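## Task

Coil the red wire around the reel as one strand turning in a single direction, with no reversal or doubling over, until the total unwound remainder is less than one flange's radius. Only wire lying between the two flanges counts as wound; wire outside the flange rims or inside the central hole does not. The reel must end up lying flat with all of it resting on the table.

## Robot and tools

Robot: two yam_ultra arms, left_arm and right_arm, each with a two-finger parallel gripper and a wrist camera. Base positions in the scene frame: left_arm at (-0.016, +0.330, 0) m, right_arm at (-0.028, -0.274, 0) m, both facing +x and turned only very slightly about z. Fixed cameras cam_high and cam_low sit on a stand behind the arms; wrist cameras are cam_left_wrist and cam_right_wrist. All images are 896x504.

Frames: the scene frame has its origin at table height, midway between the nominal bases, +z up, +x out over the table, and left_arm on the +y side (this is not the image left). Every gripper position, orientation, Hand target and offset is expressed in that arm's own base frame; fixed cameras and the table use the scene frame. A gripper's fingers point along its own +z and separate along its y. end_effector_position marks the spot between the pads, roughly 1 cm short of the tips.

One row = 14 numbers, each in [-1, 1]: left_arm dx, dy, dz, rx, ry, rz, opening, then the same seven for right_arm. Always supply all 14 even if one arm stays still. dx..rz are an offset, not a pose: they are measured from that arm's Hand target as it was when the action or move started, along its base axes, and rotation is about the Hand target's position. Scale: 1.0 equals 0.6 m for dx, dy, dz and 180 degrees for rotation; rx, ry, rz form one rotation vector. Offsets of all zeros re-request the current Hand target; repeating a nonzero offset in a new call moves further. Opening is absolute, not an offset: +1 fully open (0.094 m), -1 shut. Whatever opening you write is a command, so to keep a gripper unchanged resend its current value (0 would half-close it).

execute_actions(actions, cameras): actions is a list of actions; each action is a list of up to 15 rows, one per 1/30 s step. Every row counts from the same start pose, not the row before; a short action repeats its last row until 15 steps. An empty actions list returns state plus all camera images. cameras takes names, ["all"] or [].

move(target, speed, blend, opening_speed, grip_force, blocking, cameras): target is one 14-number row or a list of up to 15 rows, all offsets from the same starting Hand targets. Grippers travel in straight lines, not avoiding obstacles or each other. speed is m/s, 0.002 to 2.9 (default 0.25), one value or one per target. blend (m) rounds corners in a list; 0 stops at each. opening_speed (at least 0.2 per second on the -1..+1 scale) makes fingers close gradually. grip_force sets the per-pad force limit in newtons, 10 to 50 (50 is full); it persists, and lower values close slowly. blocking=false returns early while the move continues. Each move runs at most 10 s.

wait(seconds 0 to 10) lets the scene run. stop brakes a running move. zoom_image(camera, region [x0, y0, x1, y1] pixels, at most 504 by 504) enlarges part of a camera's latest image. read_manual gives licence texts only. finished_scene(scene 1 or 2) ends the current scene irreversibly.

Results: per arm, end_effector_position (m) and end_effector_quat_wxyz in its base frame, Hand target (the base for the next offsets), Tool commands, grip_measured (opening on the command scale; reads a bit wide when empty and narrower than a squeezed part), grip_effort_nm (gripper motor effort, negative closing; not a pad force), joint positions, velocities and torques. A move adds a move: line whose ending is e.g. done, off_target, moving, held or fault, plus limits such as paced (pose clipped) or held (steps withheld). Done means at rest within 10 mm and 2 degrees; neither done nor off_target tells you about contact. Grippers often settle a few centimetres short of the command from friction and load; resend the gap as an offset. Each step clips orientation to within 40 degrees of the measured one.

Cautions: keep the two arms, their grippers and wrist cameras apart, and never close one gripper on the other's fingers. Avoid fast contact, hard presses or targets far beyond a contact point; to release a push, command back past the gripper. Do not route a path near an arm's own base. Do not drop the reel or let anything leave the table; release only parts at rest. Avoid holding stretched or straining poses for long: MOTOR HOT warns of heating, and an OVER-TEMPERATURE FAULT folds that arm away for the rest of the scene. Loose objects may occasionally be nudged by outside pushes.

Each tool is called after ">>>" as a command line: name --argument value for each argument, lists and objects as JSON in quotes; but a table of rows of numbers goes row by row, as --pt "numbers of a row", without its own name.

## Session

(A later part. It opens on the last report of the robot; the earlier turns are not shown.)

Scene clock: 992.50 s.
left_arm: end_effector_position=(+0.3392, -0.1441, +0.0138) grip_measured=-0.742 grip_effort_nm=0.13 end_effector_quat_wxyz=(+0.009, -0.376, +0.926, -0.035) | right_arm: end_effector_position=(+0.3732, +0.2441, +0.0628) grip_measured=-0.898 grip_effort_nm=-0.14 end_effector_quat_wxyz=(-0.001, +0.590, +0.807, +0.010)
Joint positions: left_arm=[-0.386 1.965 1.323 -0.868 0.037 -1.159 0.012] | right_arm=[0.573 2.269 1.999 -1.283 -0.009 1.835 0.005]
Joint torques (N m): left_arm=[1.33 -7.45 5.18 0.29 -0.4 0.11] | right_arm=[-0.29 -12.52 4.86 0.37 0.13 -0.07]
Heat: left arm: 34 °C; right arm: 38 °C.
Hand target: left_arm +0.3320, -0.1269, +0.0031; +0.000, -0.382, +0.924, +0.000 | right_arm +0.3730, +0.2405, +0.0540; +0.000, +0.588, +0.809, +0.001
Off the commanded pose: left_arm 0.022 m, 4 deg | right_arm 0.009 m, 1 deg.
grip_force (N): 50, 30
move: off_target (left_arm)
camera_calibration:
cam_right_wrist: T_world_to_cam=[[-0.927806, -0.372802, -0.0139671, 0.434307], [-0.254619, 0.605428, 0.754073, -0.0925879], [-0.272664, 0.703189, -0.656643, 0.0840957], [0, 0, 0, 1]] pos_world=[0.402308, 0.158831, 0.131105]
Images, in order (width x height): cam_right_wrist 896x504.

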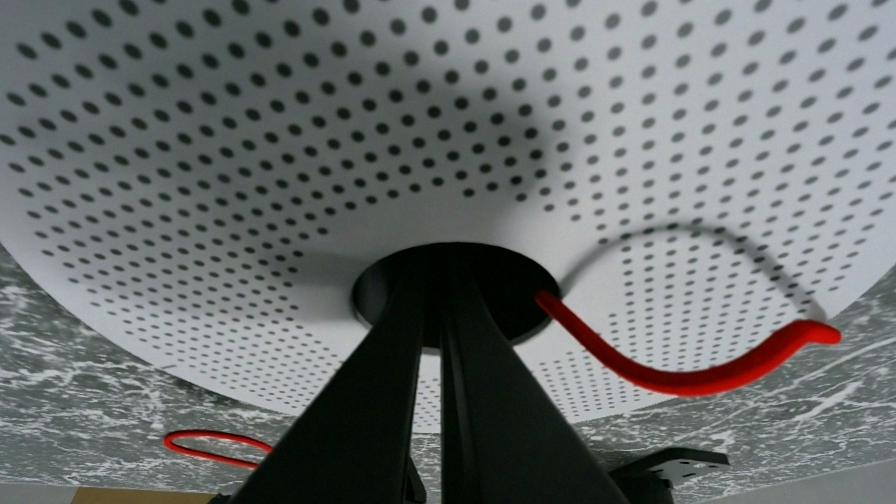

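>>> move --pt "0 0 0 0 0 0 -0.74 0 0 0 0 0 0 -0.12" --pt "0 0 0 0 0 0 -0.74 0 0 0 0 0 0.5889 -0.12" --pt "0 0 0 0 0 0 -0.74 0 0 0 0 0 -0.8222 -0.12" --speed '[0.1, 0.3, 0.3]' --blend '[0, 0.02, 0]' --grip_force '[50, 20]' --cameras '["all"]'

>>> zoom_image --camera "cam_high" --region '[410, 220, 590, 350]'

>>> zoom_image --camera "cam_low" --region '[400, 270, 580, 390]'

Scene clock: 1006.07 s.
left_arm: end_effector_position=(+0.3392, -0.1441, +0.0138) grip_measured=-0.742 grip_effort_nm=0.13 end_effector_quat_wxyz=(+0.009, -0.376, +0.926, -0.035) | right_arm: end_effector_position=(+0.3734, +0.2453, +0.0644) grip_measured=-0.126 grip_effort_nm=0.30 end_effector_quat_wxyz=(-0.013, +0.936, -0.353, +0.002)
Joint positions: left_arm=[-0.386 1.965 1.323 -0.868 0.037 -1.159 0.012] | right_arm=[0.574 2.265 1.999 -1.281 -0.012 -1.846 0.041]
Joint torques (N m): left_arm=[1.36 -7.46 5.16 0.29 -0.4 0.1] | right_arm=[-0.43 -11.82 5.11 0.34 0.16 -0.29]
Heat: left arm: 34 °C; right arm: 37 °C.
Hand target: left_arm +0.3320, -0.1269, +0.0031; +0.000, -0.382, +0.924, +0.000 | right_arm +0.3730, +0.2405, +0.0540; +0.000, +0.940, -0.342, +0.000
Off the commanded pose: left_arm 0.022 m, 4 deg | right_arm 0.011 m, 2 deg.
grip_force (N): 50, 20
move: off_target (left_arm, right_arm)
camera_calibration:
cam_left_wrist: T_world_to_cam=[[0.741587, -0.667008, 0.0717611, -0.352537], [-0.470379, -0.440719, 0.764533, 0.0936058], [-0.478323, -0.600722, -0.640578, 0.194166], [0, 0, 0, 1]] pos_world=[0.398341, -0.0772512, 0.0781123]
cam_right_wrist: T_world_to_cam=[[0.603557, 0.796841, 0.0276489, -0.426421], [0.520309, -0.419903, 0.743613, -0.131738], [0.604151, -0.434427, -0.668038, 0.0367809], [0, 0, 0, 1]] pos_world=[0.303693, 0.300451, 0.134324]

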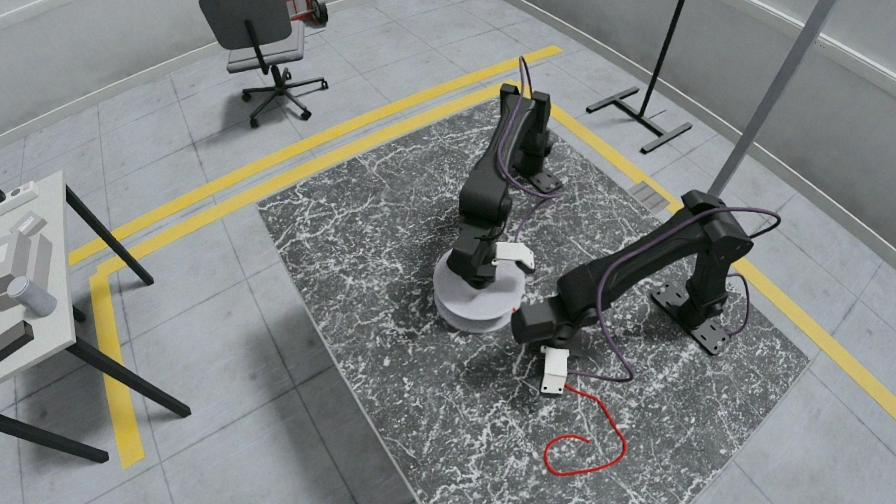

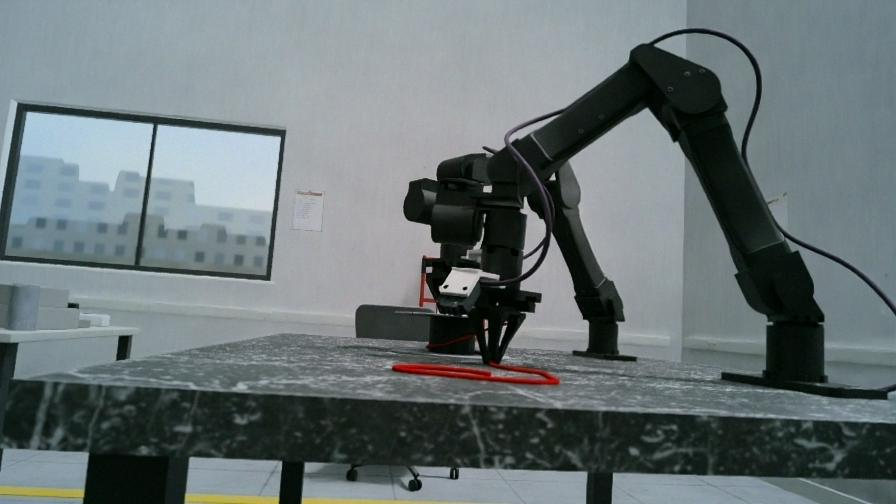

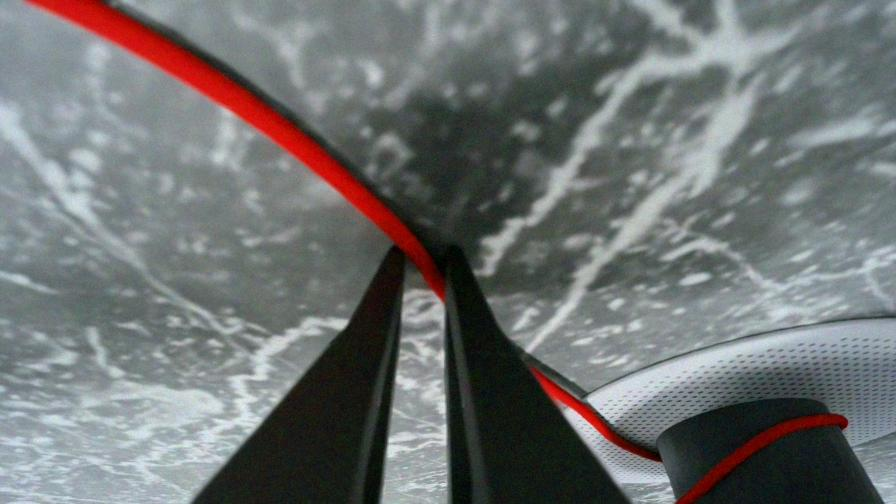

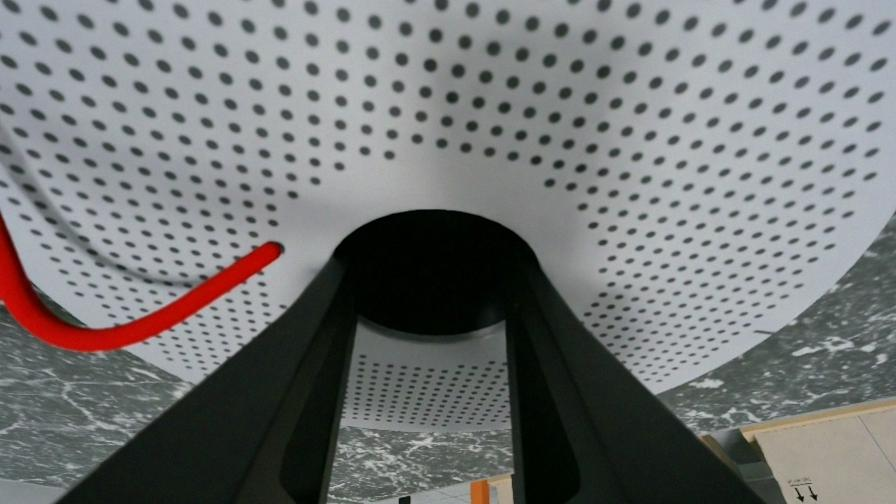

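Scaled by 2.800 from the camera's 896x504 image, which has a finer 1280x720 frame.

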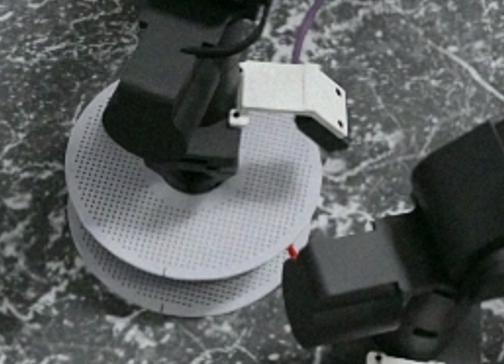

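Scaled by 2.800 from the camera's 896x504 image, which has a finer 1280x720 frame.

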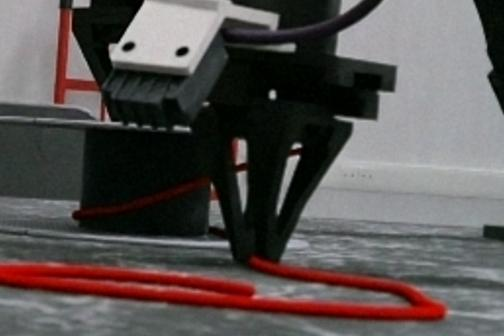

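>>> move --pt "0 0 0 0 0 0 -0.74 0 0 0 0 0 0 -0.8" --pt "0 0 0 0 0 0 -0.74 0 0 0 0 0 -0.5889 -0.8" --pt "0 0 0 0 0 0 -0.74 0 0 -0.01 0 0 0.8222 -0.8" --pt "0 0 0 0 0 0 -0.74 0 0 -0.01 0 0 0.8222 0.0" --speed '[0.1, 0.7, 0.7, 0.1]' --blend '[0, 0.02, 0, 0]' --grip_force '[50, 25]' --cameras '["cam_right_wrist"]'

Scene clock: 1019.60 s.
left_arm: end_effector_position=(+0.3392, -0.1441, +0.0138) grip_measured=-0.742 grip_effort_nm=0.13 end_effector_quat_wxyz=(+0.009, -0.376, +0.926, -0.035) | right_arm: end_effector_position=(+0.3736, +0.2451, +0.0655) grip_measured=-0.066 grip_effort_nm=1.25 end_effector_quat_wxyz=(+0.001, +0.584, +0.812, +0.018)
Joint positions: left_arm=[-0.386 1.965 1.323 -0.868 0.037 -1.159 0.012] | right_arm=[0.574 2.252 1.98 -1.265 -0.011 1.821 0.044]
Joint torques (N m): left_arm=[1.33 -7.45 5.16 0.28 -0.4 0.1] | right_arm=[-0.53 -10.71 4.6 0.48 0.11 0.1]
Heat: left arm: 34 °C; right arm: 37 °C.
Hand target: left_arm +0.3320, -0.1269, +0.0031; +0.000, -0.382, +0.924, +0.000 | right_arm +0.3730, +0.2404, +0.0480; +0.000, +0.588, +0.809, +0.000
Off the commanded pose: left_arm 0.022 m, 4 deg | right_arm 0.018 m, 2 deg.
grip_force (N): 50, 25
move: off_target (left_arm, right_arm); target 4's new opening was sent with right_arm's hand 0.013 m and 2 deg from that target
camera_calibration:
cam_right_wrist: T_world_to_cam=[[-0.921691, -0.386668, -0.0311903, 0.437389], [-0.274568, 0.593453, 0.756588, -0.0849666], [-0.274038, 0.705905, -0.653147, 0.0849233], [0, 0, 0, 1]] pos_world=[0.403081, 0.1596, 0.133394]
Images, in order (width x height): cam_right_wrist 896x504.

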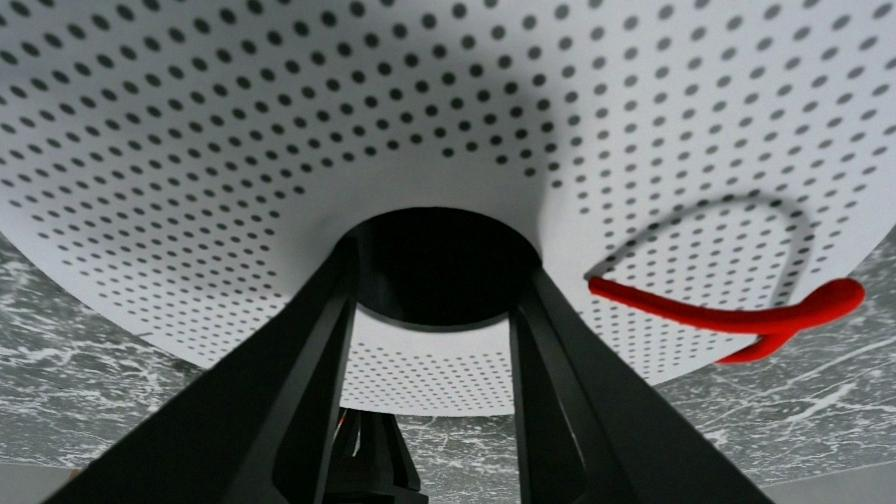

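>>> move --pt "0 0 0 0 0 0 -0.74 0 0 0 0 0 0.5889 0.0" --pt "0 0 0 0 0 0 -0.74 0 0 0 0 0 -0.8222 0.0" --speed 0.35 --blend '[0.02, 0]' --cameras '["all"]'

>>> zoom_image --camera "cam_high" --region '[410, 220, 590, 350]'

>>> zoom_image --camera "cam_low" --region '[400, 270, 580, 390]'

Scene clock: 1030.30 s.
left_arm: end_effector_position=(+0.3392, -0.1441, +0.0138) grip_measured=-0.742 grip_effort_nm=0.13 end_effector_quat_wxyz=(+0.009, -0.376, +0.926, -0.035) | right_arm: end_effector_position=(+0.3743, +0.2465, +0.0679) grip_measured=-0.032 grip_effort_nm=1.25 end_effector_quat_wxyz=(-0.022, +0.933, -0.359, +0.007)
Joint positions: left_arm=[-0.386 1.965 1.323 -0.868 0.037 -1.159 0.012] | right_arm=[0.574 2.247 1.983 -1.263 -0.015 -1.832 0.045]
Joint torques (N m): left_arm=[1.33 -7.47 5.22 0.29 -0.4 0.1] | right_arm=[-0.47 -10.1 4.64 0.41 0.15 -0.5]
Heat: left arm: 34 °C; right arm: 36 °C.
Hand target: left_arm +0.3320, -0.1269, +0.0031; +0.000, -0.382, +0.924, +0.000 | right_arm +0.3730, +0.2404, +0.0480; +0.000, +0.940, -0.342, +0.000
Off the commanded pose: left_arm 0.022 m, 4 deg | right_arm 0.021 m, 3 deg.
grip_force (N): 50, 25
move: off_target (left_arm, right_arm)
camera_calibration:
cam_left_wrist: T_world_to_cam=[[0.741587, -0.667008, 0.0717611, -0.352537], [-0.470379, -0.440719, 0.764533, 0.0936058], [-0.478323, -0.600722, -0.640578, 0.194166], [0, 0, 0, 1]] pos_world=[0.398341, -0.0772512, 0.0781123]
cam_right_wrist: T_world_to_cam=[[0.613855, 0.787999, 0.0473317, -0.431043], [0.503561, -0.437041, 0.745266, -0.123863], [0.607955, -0.433651, -0.665085, 0.0373318], [0, 0, 0, 1]] pos_world=[0.304274, 0.301717, 0.137541]

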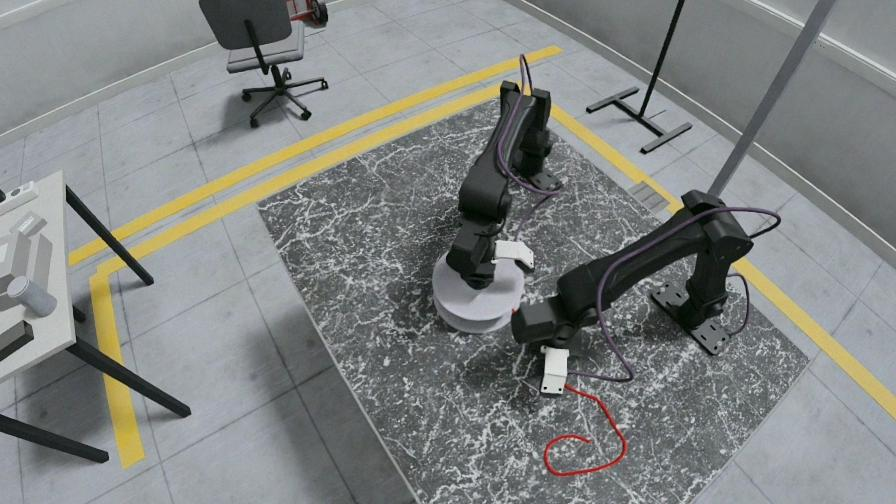

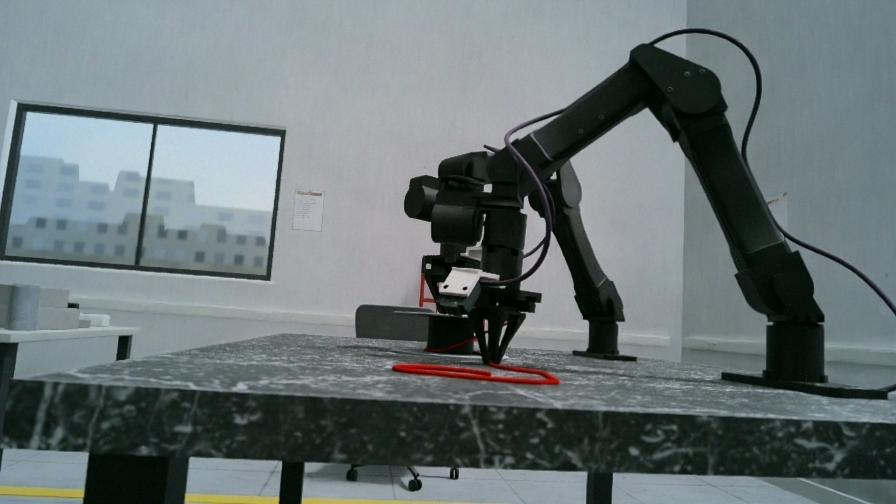

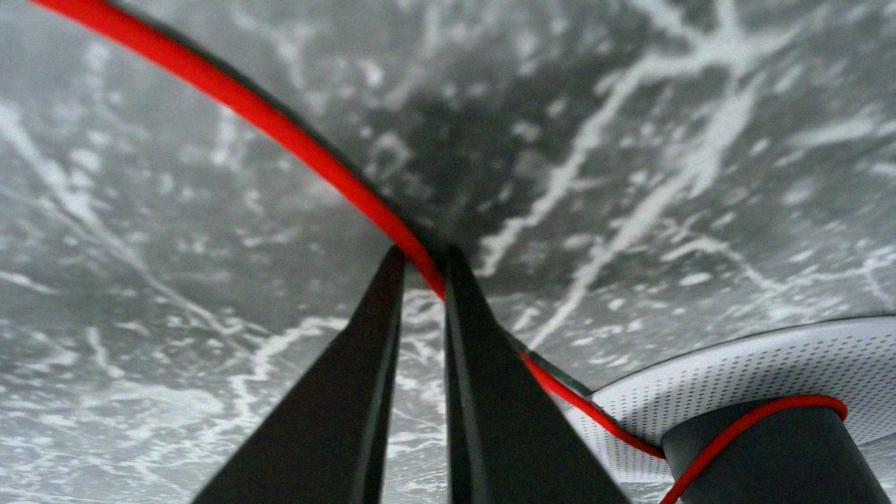

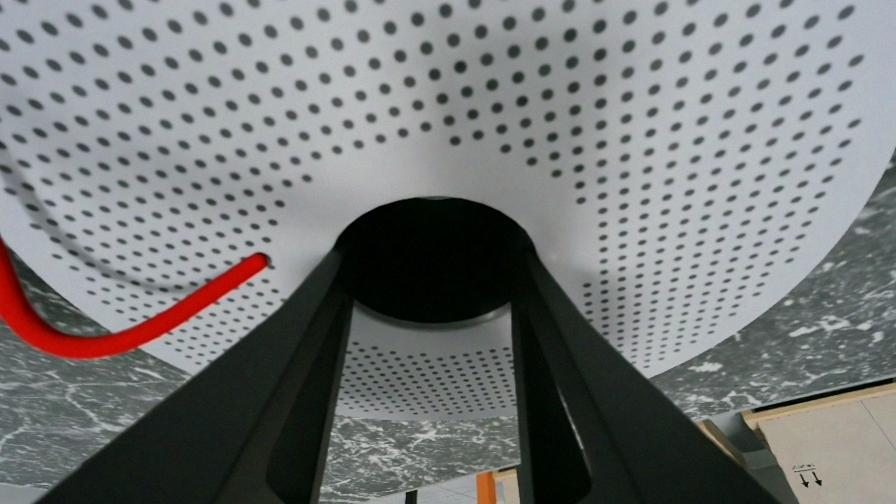

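Scaled by 2.800 from the camera's 896x504 image, which has a finer 1280x720 frame.

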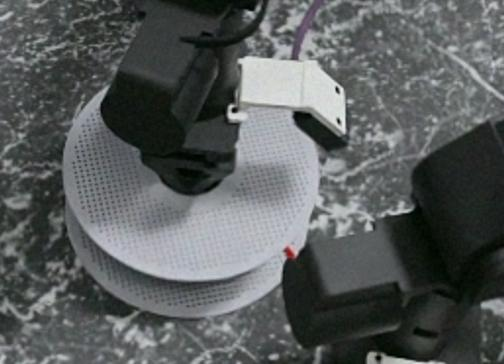

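Scaled by 2.800 from the camera's 896x504 image, which has a finer 1280x720 frame.

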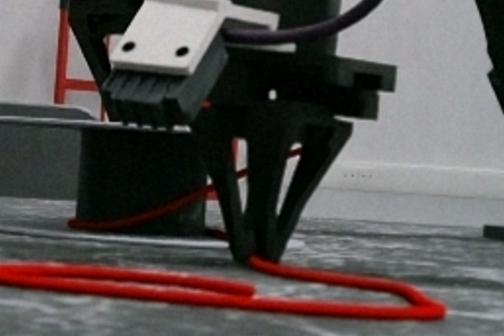

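>>> move --pt "0 0 0 0 0 0 -0.74 0 0 0 0 0 0 -0.8" --pt "0 0 0 0 0 0 -0.74 0 0 0 0 0 -0.5889 -0.8" --pt "0 0 0 0 0 0 -0.74 0 0 -0.02 0 0 0.8222 -0.8" --speed '[0.1, 0.7, 0.7]' --blend '[0, 0.02, 0]' --grip_force '[50, 30]' --cameras '["cam_right_wrist"]'

Scene clock: 1043.23 s.
left_arm: end_effector_position=(+0.3392, -0.1441, +0.0138) grip_measured=-0.742 grip_effort_nm=0.13 end_effector_quat_wxyz=(+0.009, -0.376, +0.926, -0.035) | right_arm: end_effector_position=(+0.3742, +0.2454, +0.0495) grip_measured=-0.798 grip_effort_nm=-0.14 end_effector_quat_wxyz=(+0.001, +0.582, +0.813, +0.015)
Joint positions: left_arm=[-0.386 1.965 1.323 -0.868 0.037 -1.159 0.012] | right_arm=[0.574 2.266 1.942 -1.218 -0.009 1.817 0.01]
Joint torques (N m): left_arm=[1.31 -7.49 5.18 0.27 -0.4 0.1] | right_arm=[-0.35 -11.67 4.74 0.38 0.1 0.14]
Heat: left arm: 34 °C; right arm: 36 °C.
Hand target: left_arm +0.3320, -0.1269, +0.0031; +0.000, -0.382, +0.924, +0.000 | right_arm +0.3729, +0.2405, +0.0359; +0.000, +0.588, +0.809, +0.000
Off the commanded pose: left_arm 0.022 m, 4 deg | right_arm 0.014 m, 2 deg.
grip_force (N): 50, 30
move: off_target (left_arm, right_arm)
camera_calibration:
cam_right_wrist: T_world_to_cam=[[-0.920048, -0.391002, -0.0250853, 0.437682], [-0.273823, 0.595885, 0.754945, -0.0735706], [-0.280237, 0.701454, -0.655308, 0.0779419], [0, 0, 0, 1]] pos_world=[0.404385, 0.160301, 0.117597]
Images, in order (width x height): cam_right_wrist 896x504.

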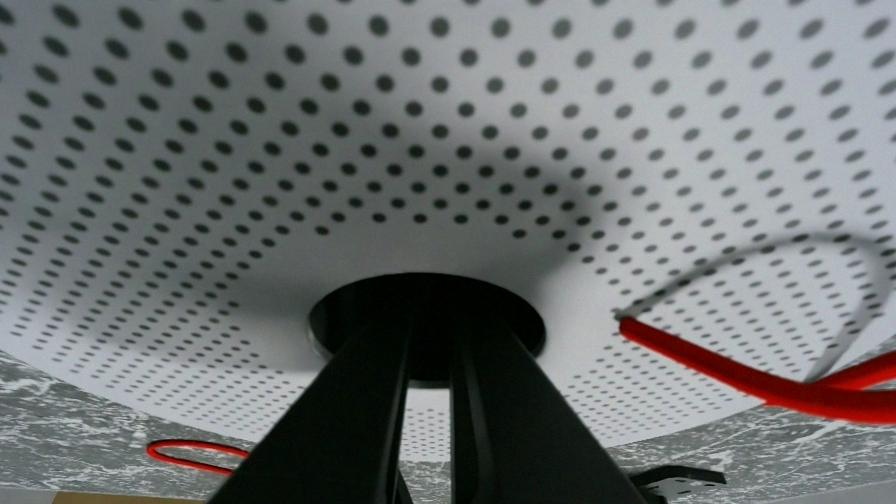

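>>> move --pt "0 0 0 0 0 0 -0.74 0 0 0 0 0 0 -0.15" --pt "0 0 0 0 0 0 -0.74 0 0 0 0 0 0.5889 -0.15" --pt "0 0 0 0 0 0 -0.74 0 0 0 0 0 -0.8222 -0.15" --speed '[0.1, 0.35, 0.35]' --blend '[0, 0.02, 0]' --grip_force '[50, 25]' --cameras '["all"]'

>>> zoom_image --camera "cam_high" --region '[410, 220, 590, 350]'

>>> zoom_image --camera "cam_low" --region '[400, 270, 580, 390]'

Scene clock: 1055.03 s.
left_arm: end_effector_position=(+0.3392, -0.1441, +0.0138) grip_measured=-0.742 grip_effort_nm=0.13 end_effector_quat_wxyz=(+0.009, -0.376, +0.926, -0.035) | right_arm: end_effector_position=(+0.3761, +0.2470, +0.0608) grip_measured=-0.158 grip_effort_nm=0.44 end_effector_quat_wxyz=(-0.026, +0.933, -0.359, +0.012)
Joint positions: left_arm=[-0.386 1.965 1.323 -0.868 0.037 -1.159 0.012] | right_arm=[0.574 2.243 1.946 -1.219 -0.011 -1.832 0.04]
Joint torques (N m): left_arm=[1.35 -7.47 5.2 0.28 -0.4 0.1] | right_arm=[-0.44 -9.42 4.33 0.47 0.09 -0.48]
Heat: left arm: 34 °C; right arm: 36 °C.
Hand target: left_arm +0.3320, -0.1269, +0.0031; +0.000, -0.382, +0.924, +0.000 | right_arm +0.3729, +0.2405, +0.0359; +0.000, +0.940, -0.342, +0.000
Off the commanded pose: left_arm 0.022 m, 4 deg | right_arm 0.026 m, 4 deg.
grip_force (N): 50, 25
move: off_target (left_arm, right_arm)
camera_calibration:
cam_left_wrist: T_world_to_cam=[[0.741587, -0.667008, 0.0717611, -0.352537], [-0.470379, -0.440719, 0.764533, 0.0936058], [-0.478323, -0.600722, -0.640578, 0.194166], [0, 0, 0, 1]] pos_world=[0.398341, -0.0772512, 0.0781123]
cam_right_wrist: T_world_to_cam=[[0.613329, 0.787739, 0.0574066, -0.432579], [0.494184, -0.439434, 0.75012, -0.115471], [0.616125, -0.431701, -0.658805, 0.0277863], [0, 0, 0, 1]] pos_world=[0.305257, 0.302012, 0.129756]

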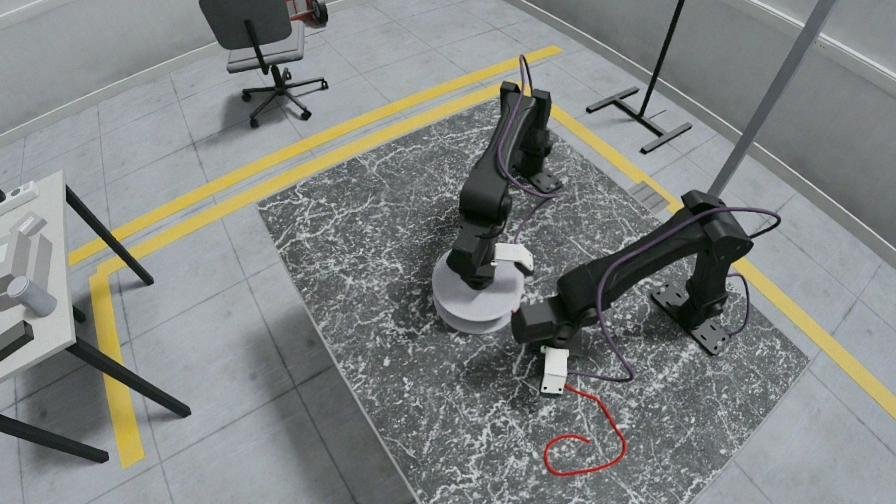

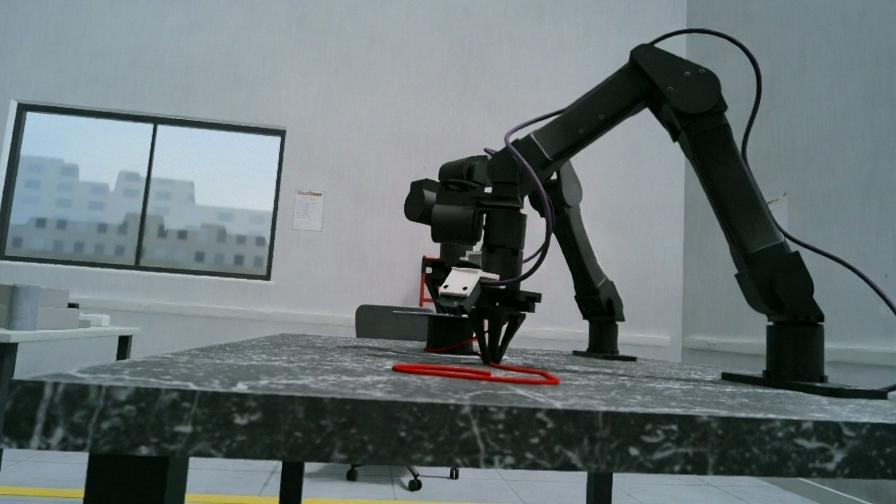

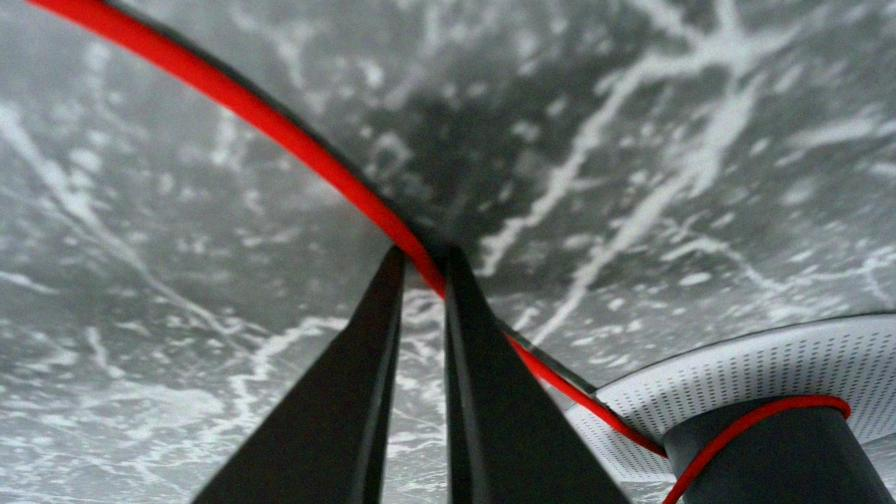

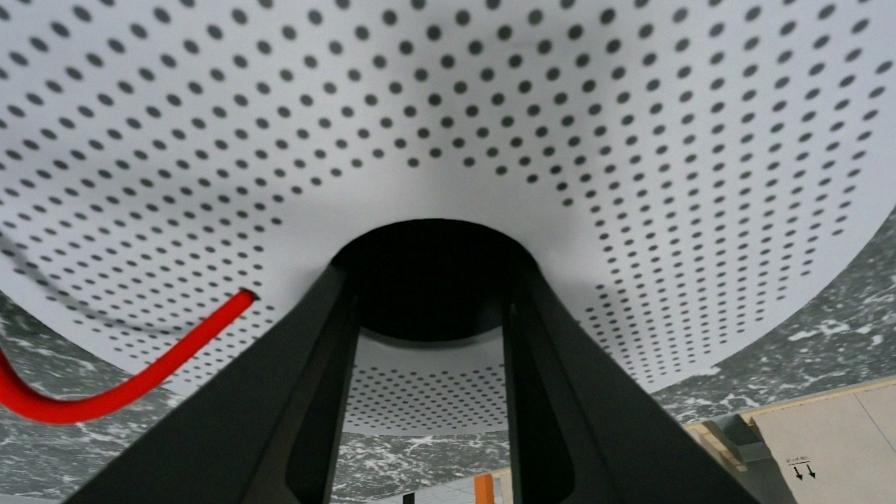

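Scaled by 2.800 from the camera's 896x504 image, which has a finer 1280x720 frame.

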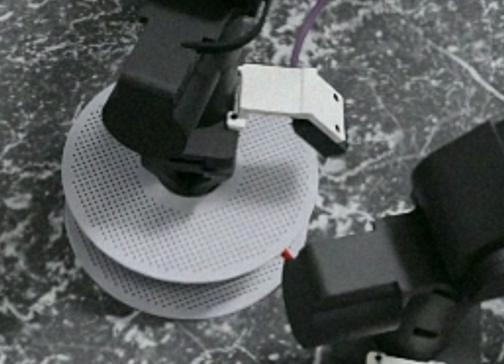

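Scaled by 2.800 from the camera's 896x504 image, which has a finer 1280x720 frame.

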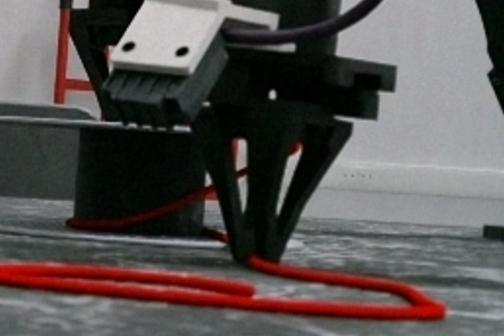

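>>> move --pt "0 0 0 0 0 0 -0.74 0 0 0.0068 0 0 0 -0.95" --pt "0 0 0 0 0 0 -0.74 0 0.003 0.0068 0 0 -0.5889 -0.95" --pt "0 0 0 0 0 0 -0.74 0 0.003 0.0068 0 0 0.8222 -0.95" --speed '[0.1, 0.7, 0.7]' --blend '[0, 0.02, 0]' --grip_force '[50, 50]' --cameras '["cam_right_wrist"]'

Scene clock: 1109.33 s.
left_arm: end_effector_position=(+0.3392, -0.1441, +0.0138) grip_measured=-0.742 grip_effort_nm=0.13 end_effector_quat_wxyz=(+0.009, -0.376, +0.926, -0.035) | right_arm: end_effector_position=(+0.3744, +0.2452, +0.0493) grip_measured=-0.948 grip_effort_nm=-0.14 end_effector_quat_wxyz=(+0.002, +0.583, +0.812, +0.015)
Joint positions: left_arm=[-0.386 1.965 1.323 -0.868 0.037 -1.159 0.012] | right_arm=[0.574 2.266 1.941 -1.216 -0.008 1.82 0.002]
Joint torques (N m): left_arm=[1.32 -7.46 5.15 0.28 -0.41 0.09] | right_arm=[-0.17 -11.34 6.24 0.21 0.07 0.13]
Heat: left arm: 34 °C; right arm: 35 °C.
Hand target: left_arm +0.3320, -0.1269, +0.0031; +0.000, -0.382, +0.924, +0.000 | right_arm +0.3730, +0.2423, +0.0401; +0.000, +0.588, +0.809, +0.000
Off the commanded pose: left_arm 0.022 m, 4 deg | right_arm 0.010 m, 2 deg.
move: off_target (left_arm)
camera_calibration:
cam_right_wrist: T_world_to_cam=[[-0.921377, -0.387829, -0.025575, 0.437506], [-0.272379, 0.597356, 0.754305, -0.0741766], [-0.277264, 0.701965, -0.656026, 0.0767574], [0, 0, 0, 1]] pos_world=[0.404186, 0.160106, 0.117496]
Images, in order (width x height): cam_right_wrist 896x504.

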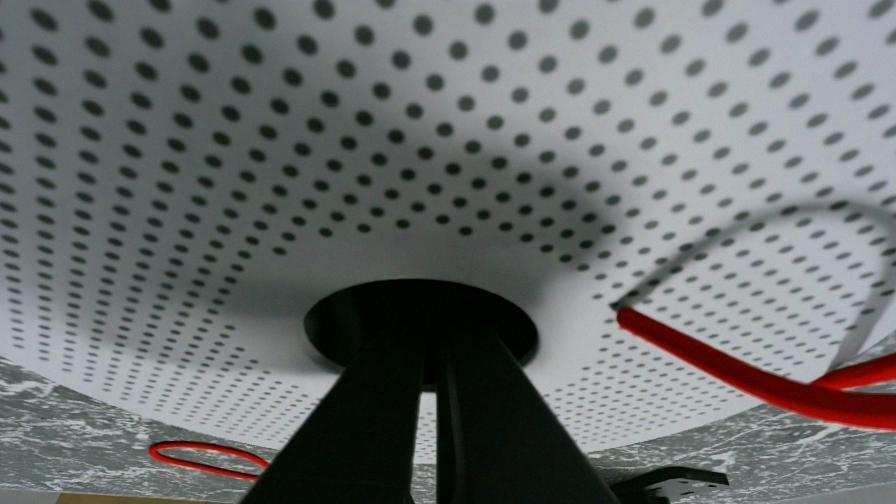

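>>> move --pt "0 0 0 0 0 0 -0.74 0 0.0 0.022 0 0 0 0.0" --pt "0 0 0 0 0 0 -0.74 0 0.0 0.022 0 0 0.5889 0.0" --speed '[0.1, 0.35]' --grip_force '[50, 50]' --cameras '["cam_high", "cam_right_wrist"]'

>>> zoom_image --camera "cam_high" --region '[410, 220, 590, 350]'

Scene clock: 1119.43 s.
left_arm: end_effector_position=(+0.3394, -0.1432, +0.0138) grip_measured=-0.742 grip_effort_nm=0.13 end_effector_quat_wxyz=(+0.009, -0.377, +0.926, -0.034) | right_arm: end_effector_position=(+0.3746, +0.2464, +0.0707) grip_measured=-0.020 grip_effort_nm=1.05 end_effector_quat_wxyz=(+0.023, -0.278, +0.960, +0.013)
Joint positions: left_arm=[-0.384 1.965 1.323 -0.869 0.037 -1.159 0.012] | right_arm=[0.575 2.238 1.978 -1.258 -0.012 0.011 0.046]
Joint torques (N m): left_arm=[1.16 -7.46 5.16 0.28 -0.4 0.1] | right_arm=[-0.13 -9.25 6.56 0.2 0.14 -0.36]
Heat: left arm: 34 °C; right arm: 35 °C.
Hand target: left_arm +0.3319, -0.1270, +0.0031; +0.000, -0.382, +0.924, +0.000 | right_arm +0.3730, +0.2423, +0.0533; +0.000, -0.292, +0.956, +0.000
Off the commanded pose: left_arm 0.021 m, 4 deg | right_arm 0.018 m, 3 deg.
move: off_target (left_arm, right_arm)
camera_calibration:
cam_right_wrist: T_world_to_cam=[[0.595062, -0.80365, -0.00695842, -0.0282594], [-0.563045, -0.423053, 0.709935, 0.272473], [-0.573483, -0.418537, -0.704233, 0.4805], [0, 0, 0, 1]] pos_world=[0.445789, 0.293667, 0.144749]
Images, in order (width x height): cam_high 896x504, cam_right_wrist 896x504.

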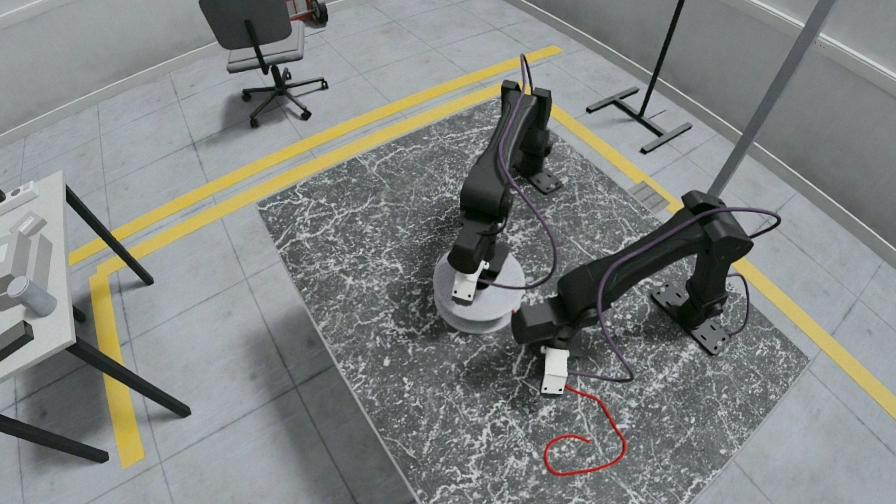

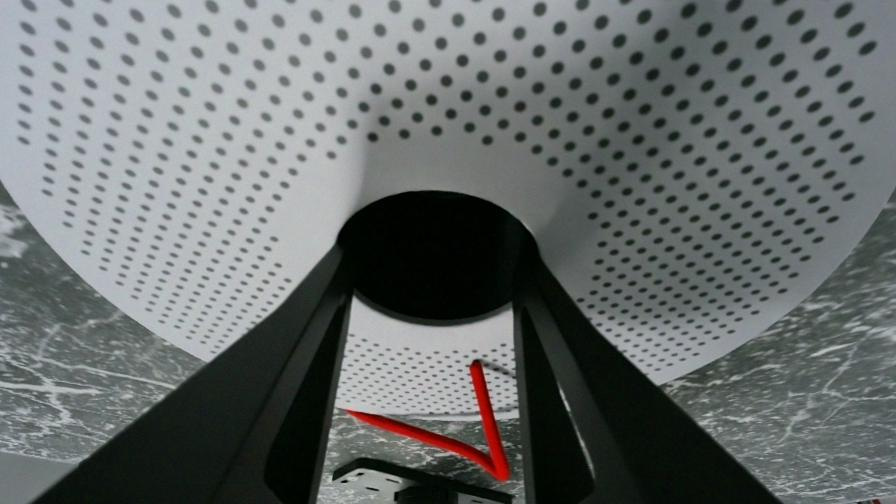

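Scaled by 2.800 from the camera's 896x504 image, which has a finer 1280x720 frame.

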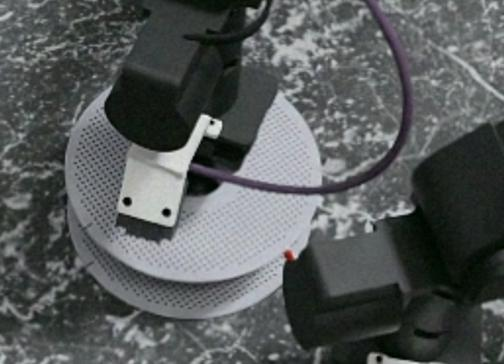

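>>> zoom_image --camera "cam_high" --region '[425, 260, 545, 340]'

Scaled by 4.200 from the camera's 896x504 image, which has a finer 1280x720 frame.

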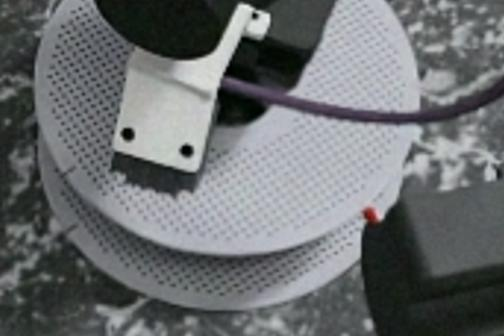

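>>> move --pt "0 0 0 0 0 0 -0.74 0 0.0 0.02 0 0 0 -0.7" --pt "0 0 0 0 0 0 -0.74 -0.05 -0.04 0.16 0 0 0 -0.7" --speed '[0.1, 0.2]' --grip_force '[50, 50]' --cameras '["cam_high", "cam_right_wrist", "cam_low"]'

>>> zoom_image --camera "cam_high" --region '[410, 220, 590, 350]'

Scene clock: 1183.20 s.
left_arm: end_effector_position=(+0.3394, -0.1432, +0.0138) grip_measured=-0.742 grip_effort_nm=0.13 end_effector_quat_wxyz=(+0.009, -0.377, +0.926, -0.034) | right_arm: end_effector_position=(+0.3407, +0.2201, +0.1371) grip_measured=-0.698 grip_effort_nm=-0.14 end_effector_quat_wxyz=(-0.013, -0.289, +0.957, -0.001)
Joint positions: left_arm=[-0.384 1.965 1.323 -0.869 0.037 -1.159 0.012] | right_arm=[0.569 2.15 2.101 -1.547 -0.004 -0.018 0.014]
Joint torques (N m): left_arm=[1.17 -7.45 5.2 0.29 -0.39 0.1] | right_arm=[-0.61 -13.7 7.84 -0.02 0.09 -0.12]
Heat: left arm: 33 °C; right arm: 35 °C.
Hand target: left_arm +0.3319, -0.1270, +0.0031; +0.000, -0.382, +0.924, +0.000 | right_arm +0.3430, +0.2183, +0.1493; +0.000, -0.292, +0.956, +0.000
Off the commanded pose: left_arm 0.021 m, 4 deg | right_arm 0.013 m, 1 deg.
move: off_target (left_arm, right_arm)
camera_calibration:
cam_right_wrist: T_world_to_cam=[[0.61354, -0.789646, -0.00526485, -0.0383443], [-0.50879, -0.400401, 0.76211, 0.164548], [-0.603905, -0.464906, -0.647426, 0.5096], [0, 0, 0, 1]] pos_world=[0.414996, 0.272523, 0.204323]
Images, in order (width x height): cam_high 896x504, cam_low 896x504, cam_right_wrist 896x504.

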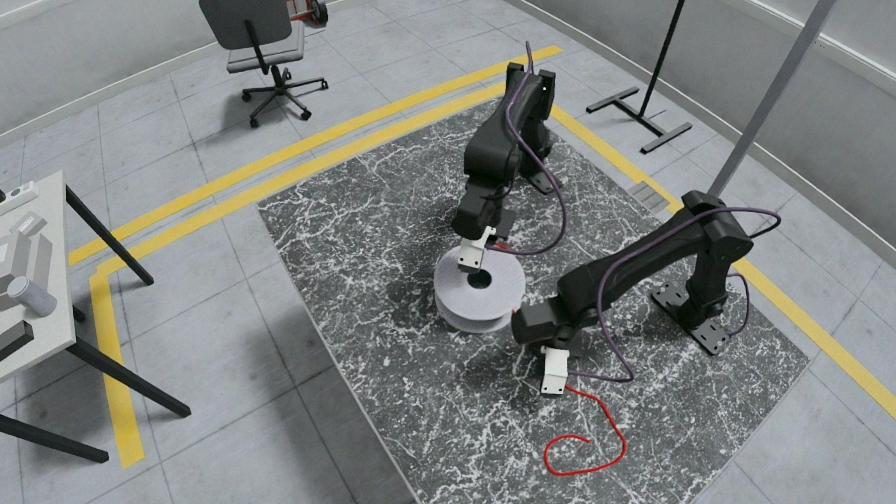

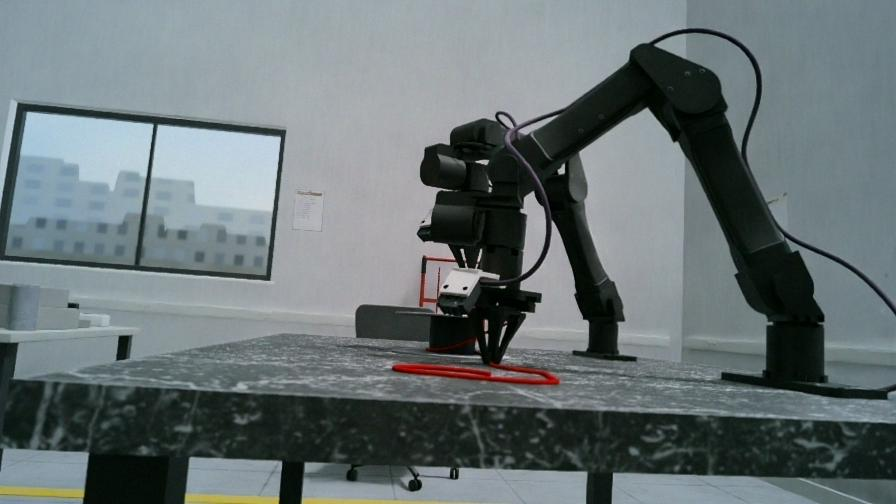

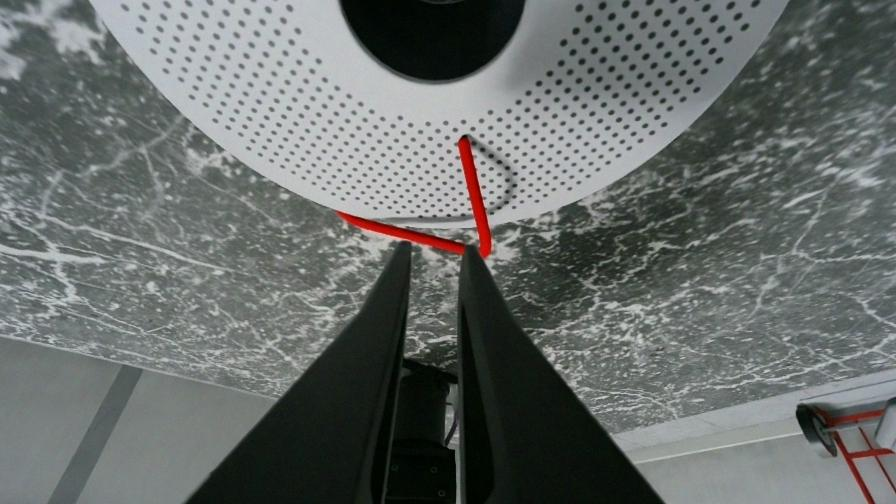

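Scaled by 2.800 from the camera's 896x504 image, which has a finer 1280x720 frame.

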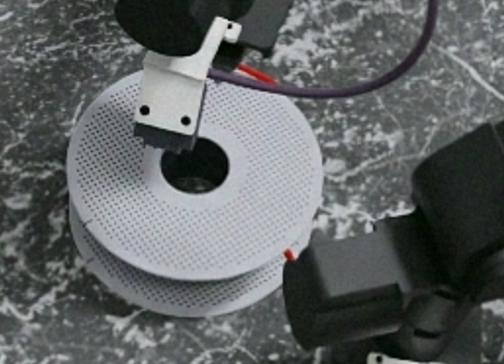

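>>> move --target '[0, 0, 0, 0, 0, 0, -0.74, -0.0117, -0.0305, -0.0667, 0, 0, 0.0778, -0.2]' --speed 0.15 --cameras '["cam_right_wrist"]'

Scene clock: 1227.40 s.
left_arm: end_effector_position=(+0.3394, -0.1432, +0.0138) grip_measured=-0.742 grip_effort_nm=0.13 end_effector_quat_wxyz=(+0.009, -0.377, +0.926, -0.034) | right_arm: end_effector_position=(+0.3338, +0.2012, +0.0999) grip_measured=-0.202 grip_effort_nm=0.11 end_effector_quat_wxyz=(-0.021, -0.404, +0.915, -0.002)
Joint positions: left_arm=[-0.384 1.965 1.323 -0.869 0.037 -1.159 0.012] | right_arm=[0.54 2.077 1.84 -1.375 0 -0.292 0.037]
Joint torques (N m): left_arm=[1.14 -7.47 5.2 0.28 -0.4 0.09] | right_arm=[-0.51 -15.43 4.66 0.36 0.01 -0.09]
Heat: left arm: 33 °C; right arm: 36 °C.
Hand target: left_arm +0.3319, -0.1270, +0.0031; +0.000, -0.382, +0.924, +0.000 | right_arm +0.3360, +0.2000, +0.1093; +0.000, -0.407, +0.914, +0.000
Off the commanded pose: left_arm 0.021 m, 4 deg | right_arm 0.010 m, 2 deg.
move: off_target (left_arm)
camera_calibration:
cam_right_wrist: T_world_to_cam=[[0.786085, -0.617971, -0.0135157, -0.140529], [-0.385224, -0.506887, 0.771147, 0.16105], [-0.483397, -0.600981, -0.636513, 0.458625], [0, 0, 0, 1]] pos_world=[0.394207, 0.270416, 0.165828]
Images, in order (width x height): cam_right_wrist 896x504.

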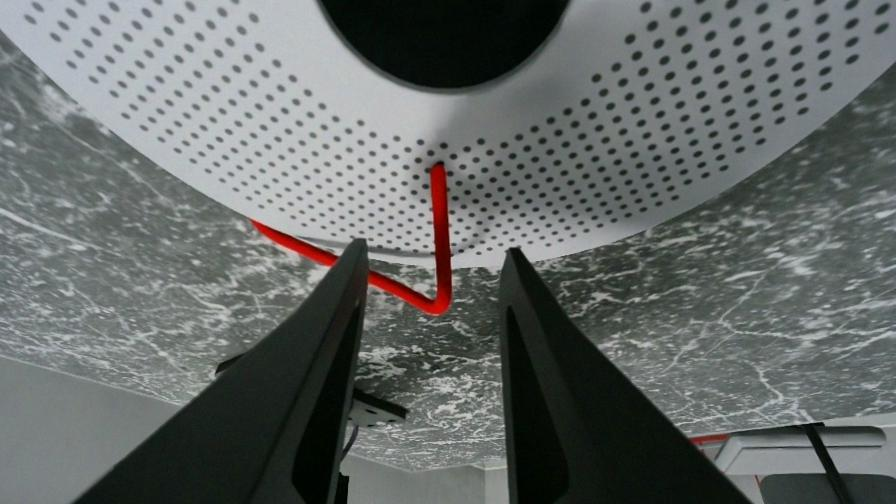

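>>> move --target '[0, 0, 0, 0, 0, 0, -0.74, -0.0078, -0.0087, -0.0522, 0, 0, 0, -0.4]' --speed 0.08 --cameras '["cam_right_wrist", "cam_low"]'

>>> zoom_image --camera "cam_low" --region '[400, 270, 520, 370]'

Scene clock: 1233.10 s.
left_arm: end_effector_position=(+0.3394, -0.1432, +0.0138) grip_measured=-0.742 grip_effort_nm=0.13 end_effector_quat_wxyz=(+0.009, -0.377, +0.926, -0.034) | right_arm: end_effector_position=(+0.3268, +0.1951, +0.0759) grip_measured=-0.398 grip_effort_nm=-0.13 end_effector_quat_wxyz=(-0.019, -0.405, +0.914, -0.003)
Joint positions: left_arm=[-0.384 1.965 1.323 -0.869 0.037 -1.159 0.012] | right_arm=[0.536 2.041 1.69 -1.258 0.001 -0.297 0.028]
Joint torques (N m): left_arm=[1.17 -7.45 5.16 0.28 -0.4 0.09] | right_arm=[-0.69 -13.68 4.15 0.59 0.02 -0.11]
Heat: left arm: 33 °C; right arm: 35 °C.
Hand target: left_arm +0.3319, -0.1270, +0.0031; +0.000, -0.382, +0.924, +0.000 | right_arm +0.3313, +0.1948, +0.0779; +0.000, -0.407, +0.913, +0.000
Off the commanded pose: left_arm 0.021 m, 4 deg | right_arm 0.005 m, 2 deg.
move: off_target (left_arm)
camera_calibration:
cam_right_wrist: T_world_to_cam=[[0.787071, -0.616759, -0.011271, -0.1399], [-0.387342, -0.508358, 0.769115, 0.174918], [-0.480089, -0.600983, -0.639011, 0.435418], [0, 0, 0, 1]] pos_world=[0.386903, 0.264315, 0.142128]
Images, in order (width x height): cam_low 896x504, cam_right_wrist 896x504.

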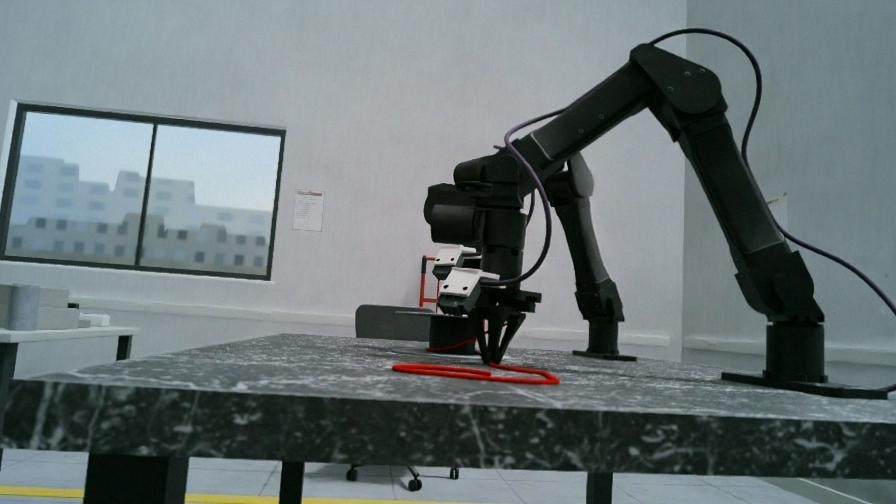

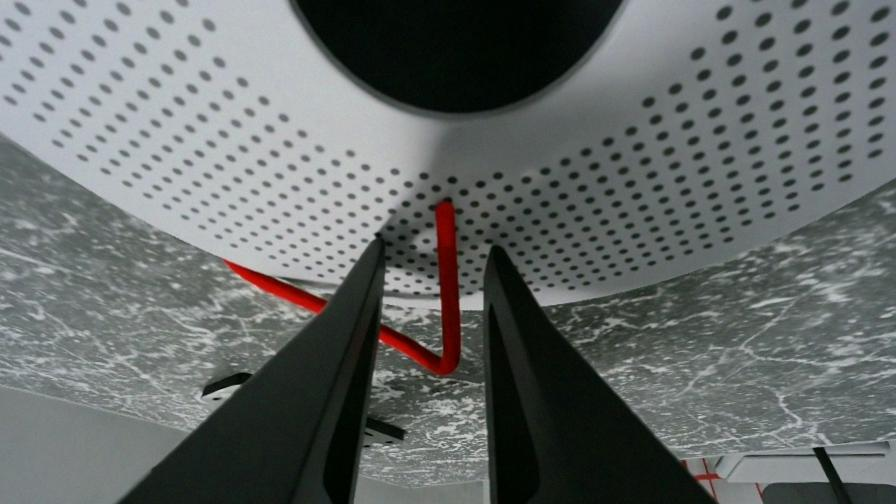

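Scaled by 4.200 from the camera's 896x504 image, which has a finer 1280x720 frame.

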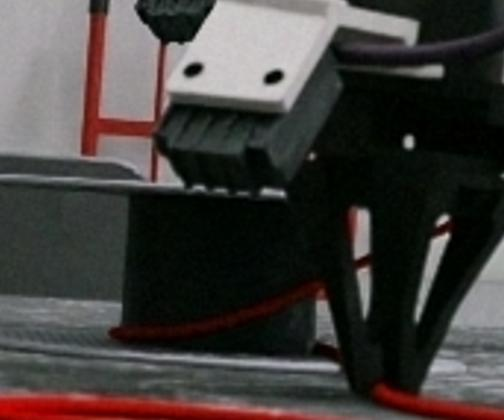

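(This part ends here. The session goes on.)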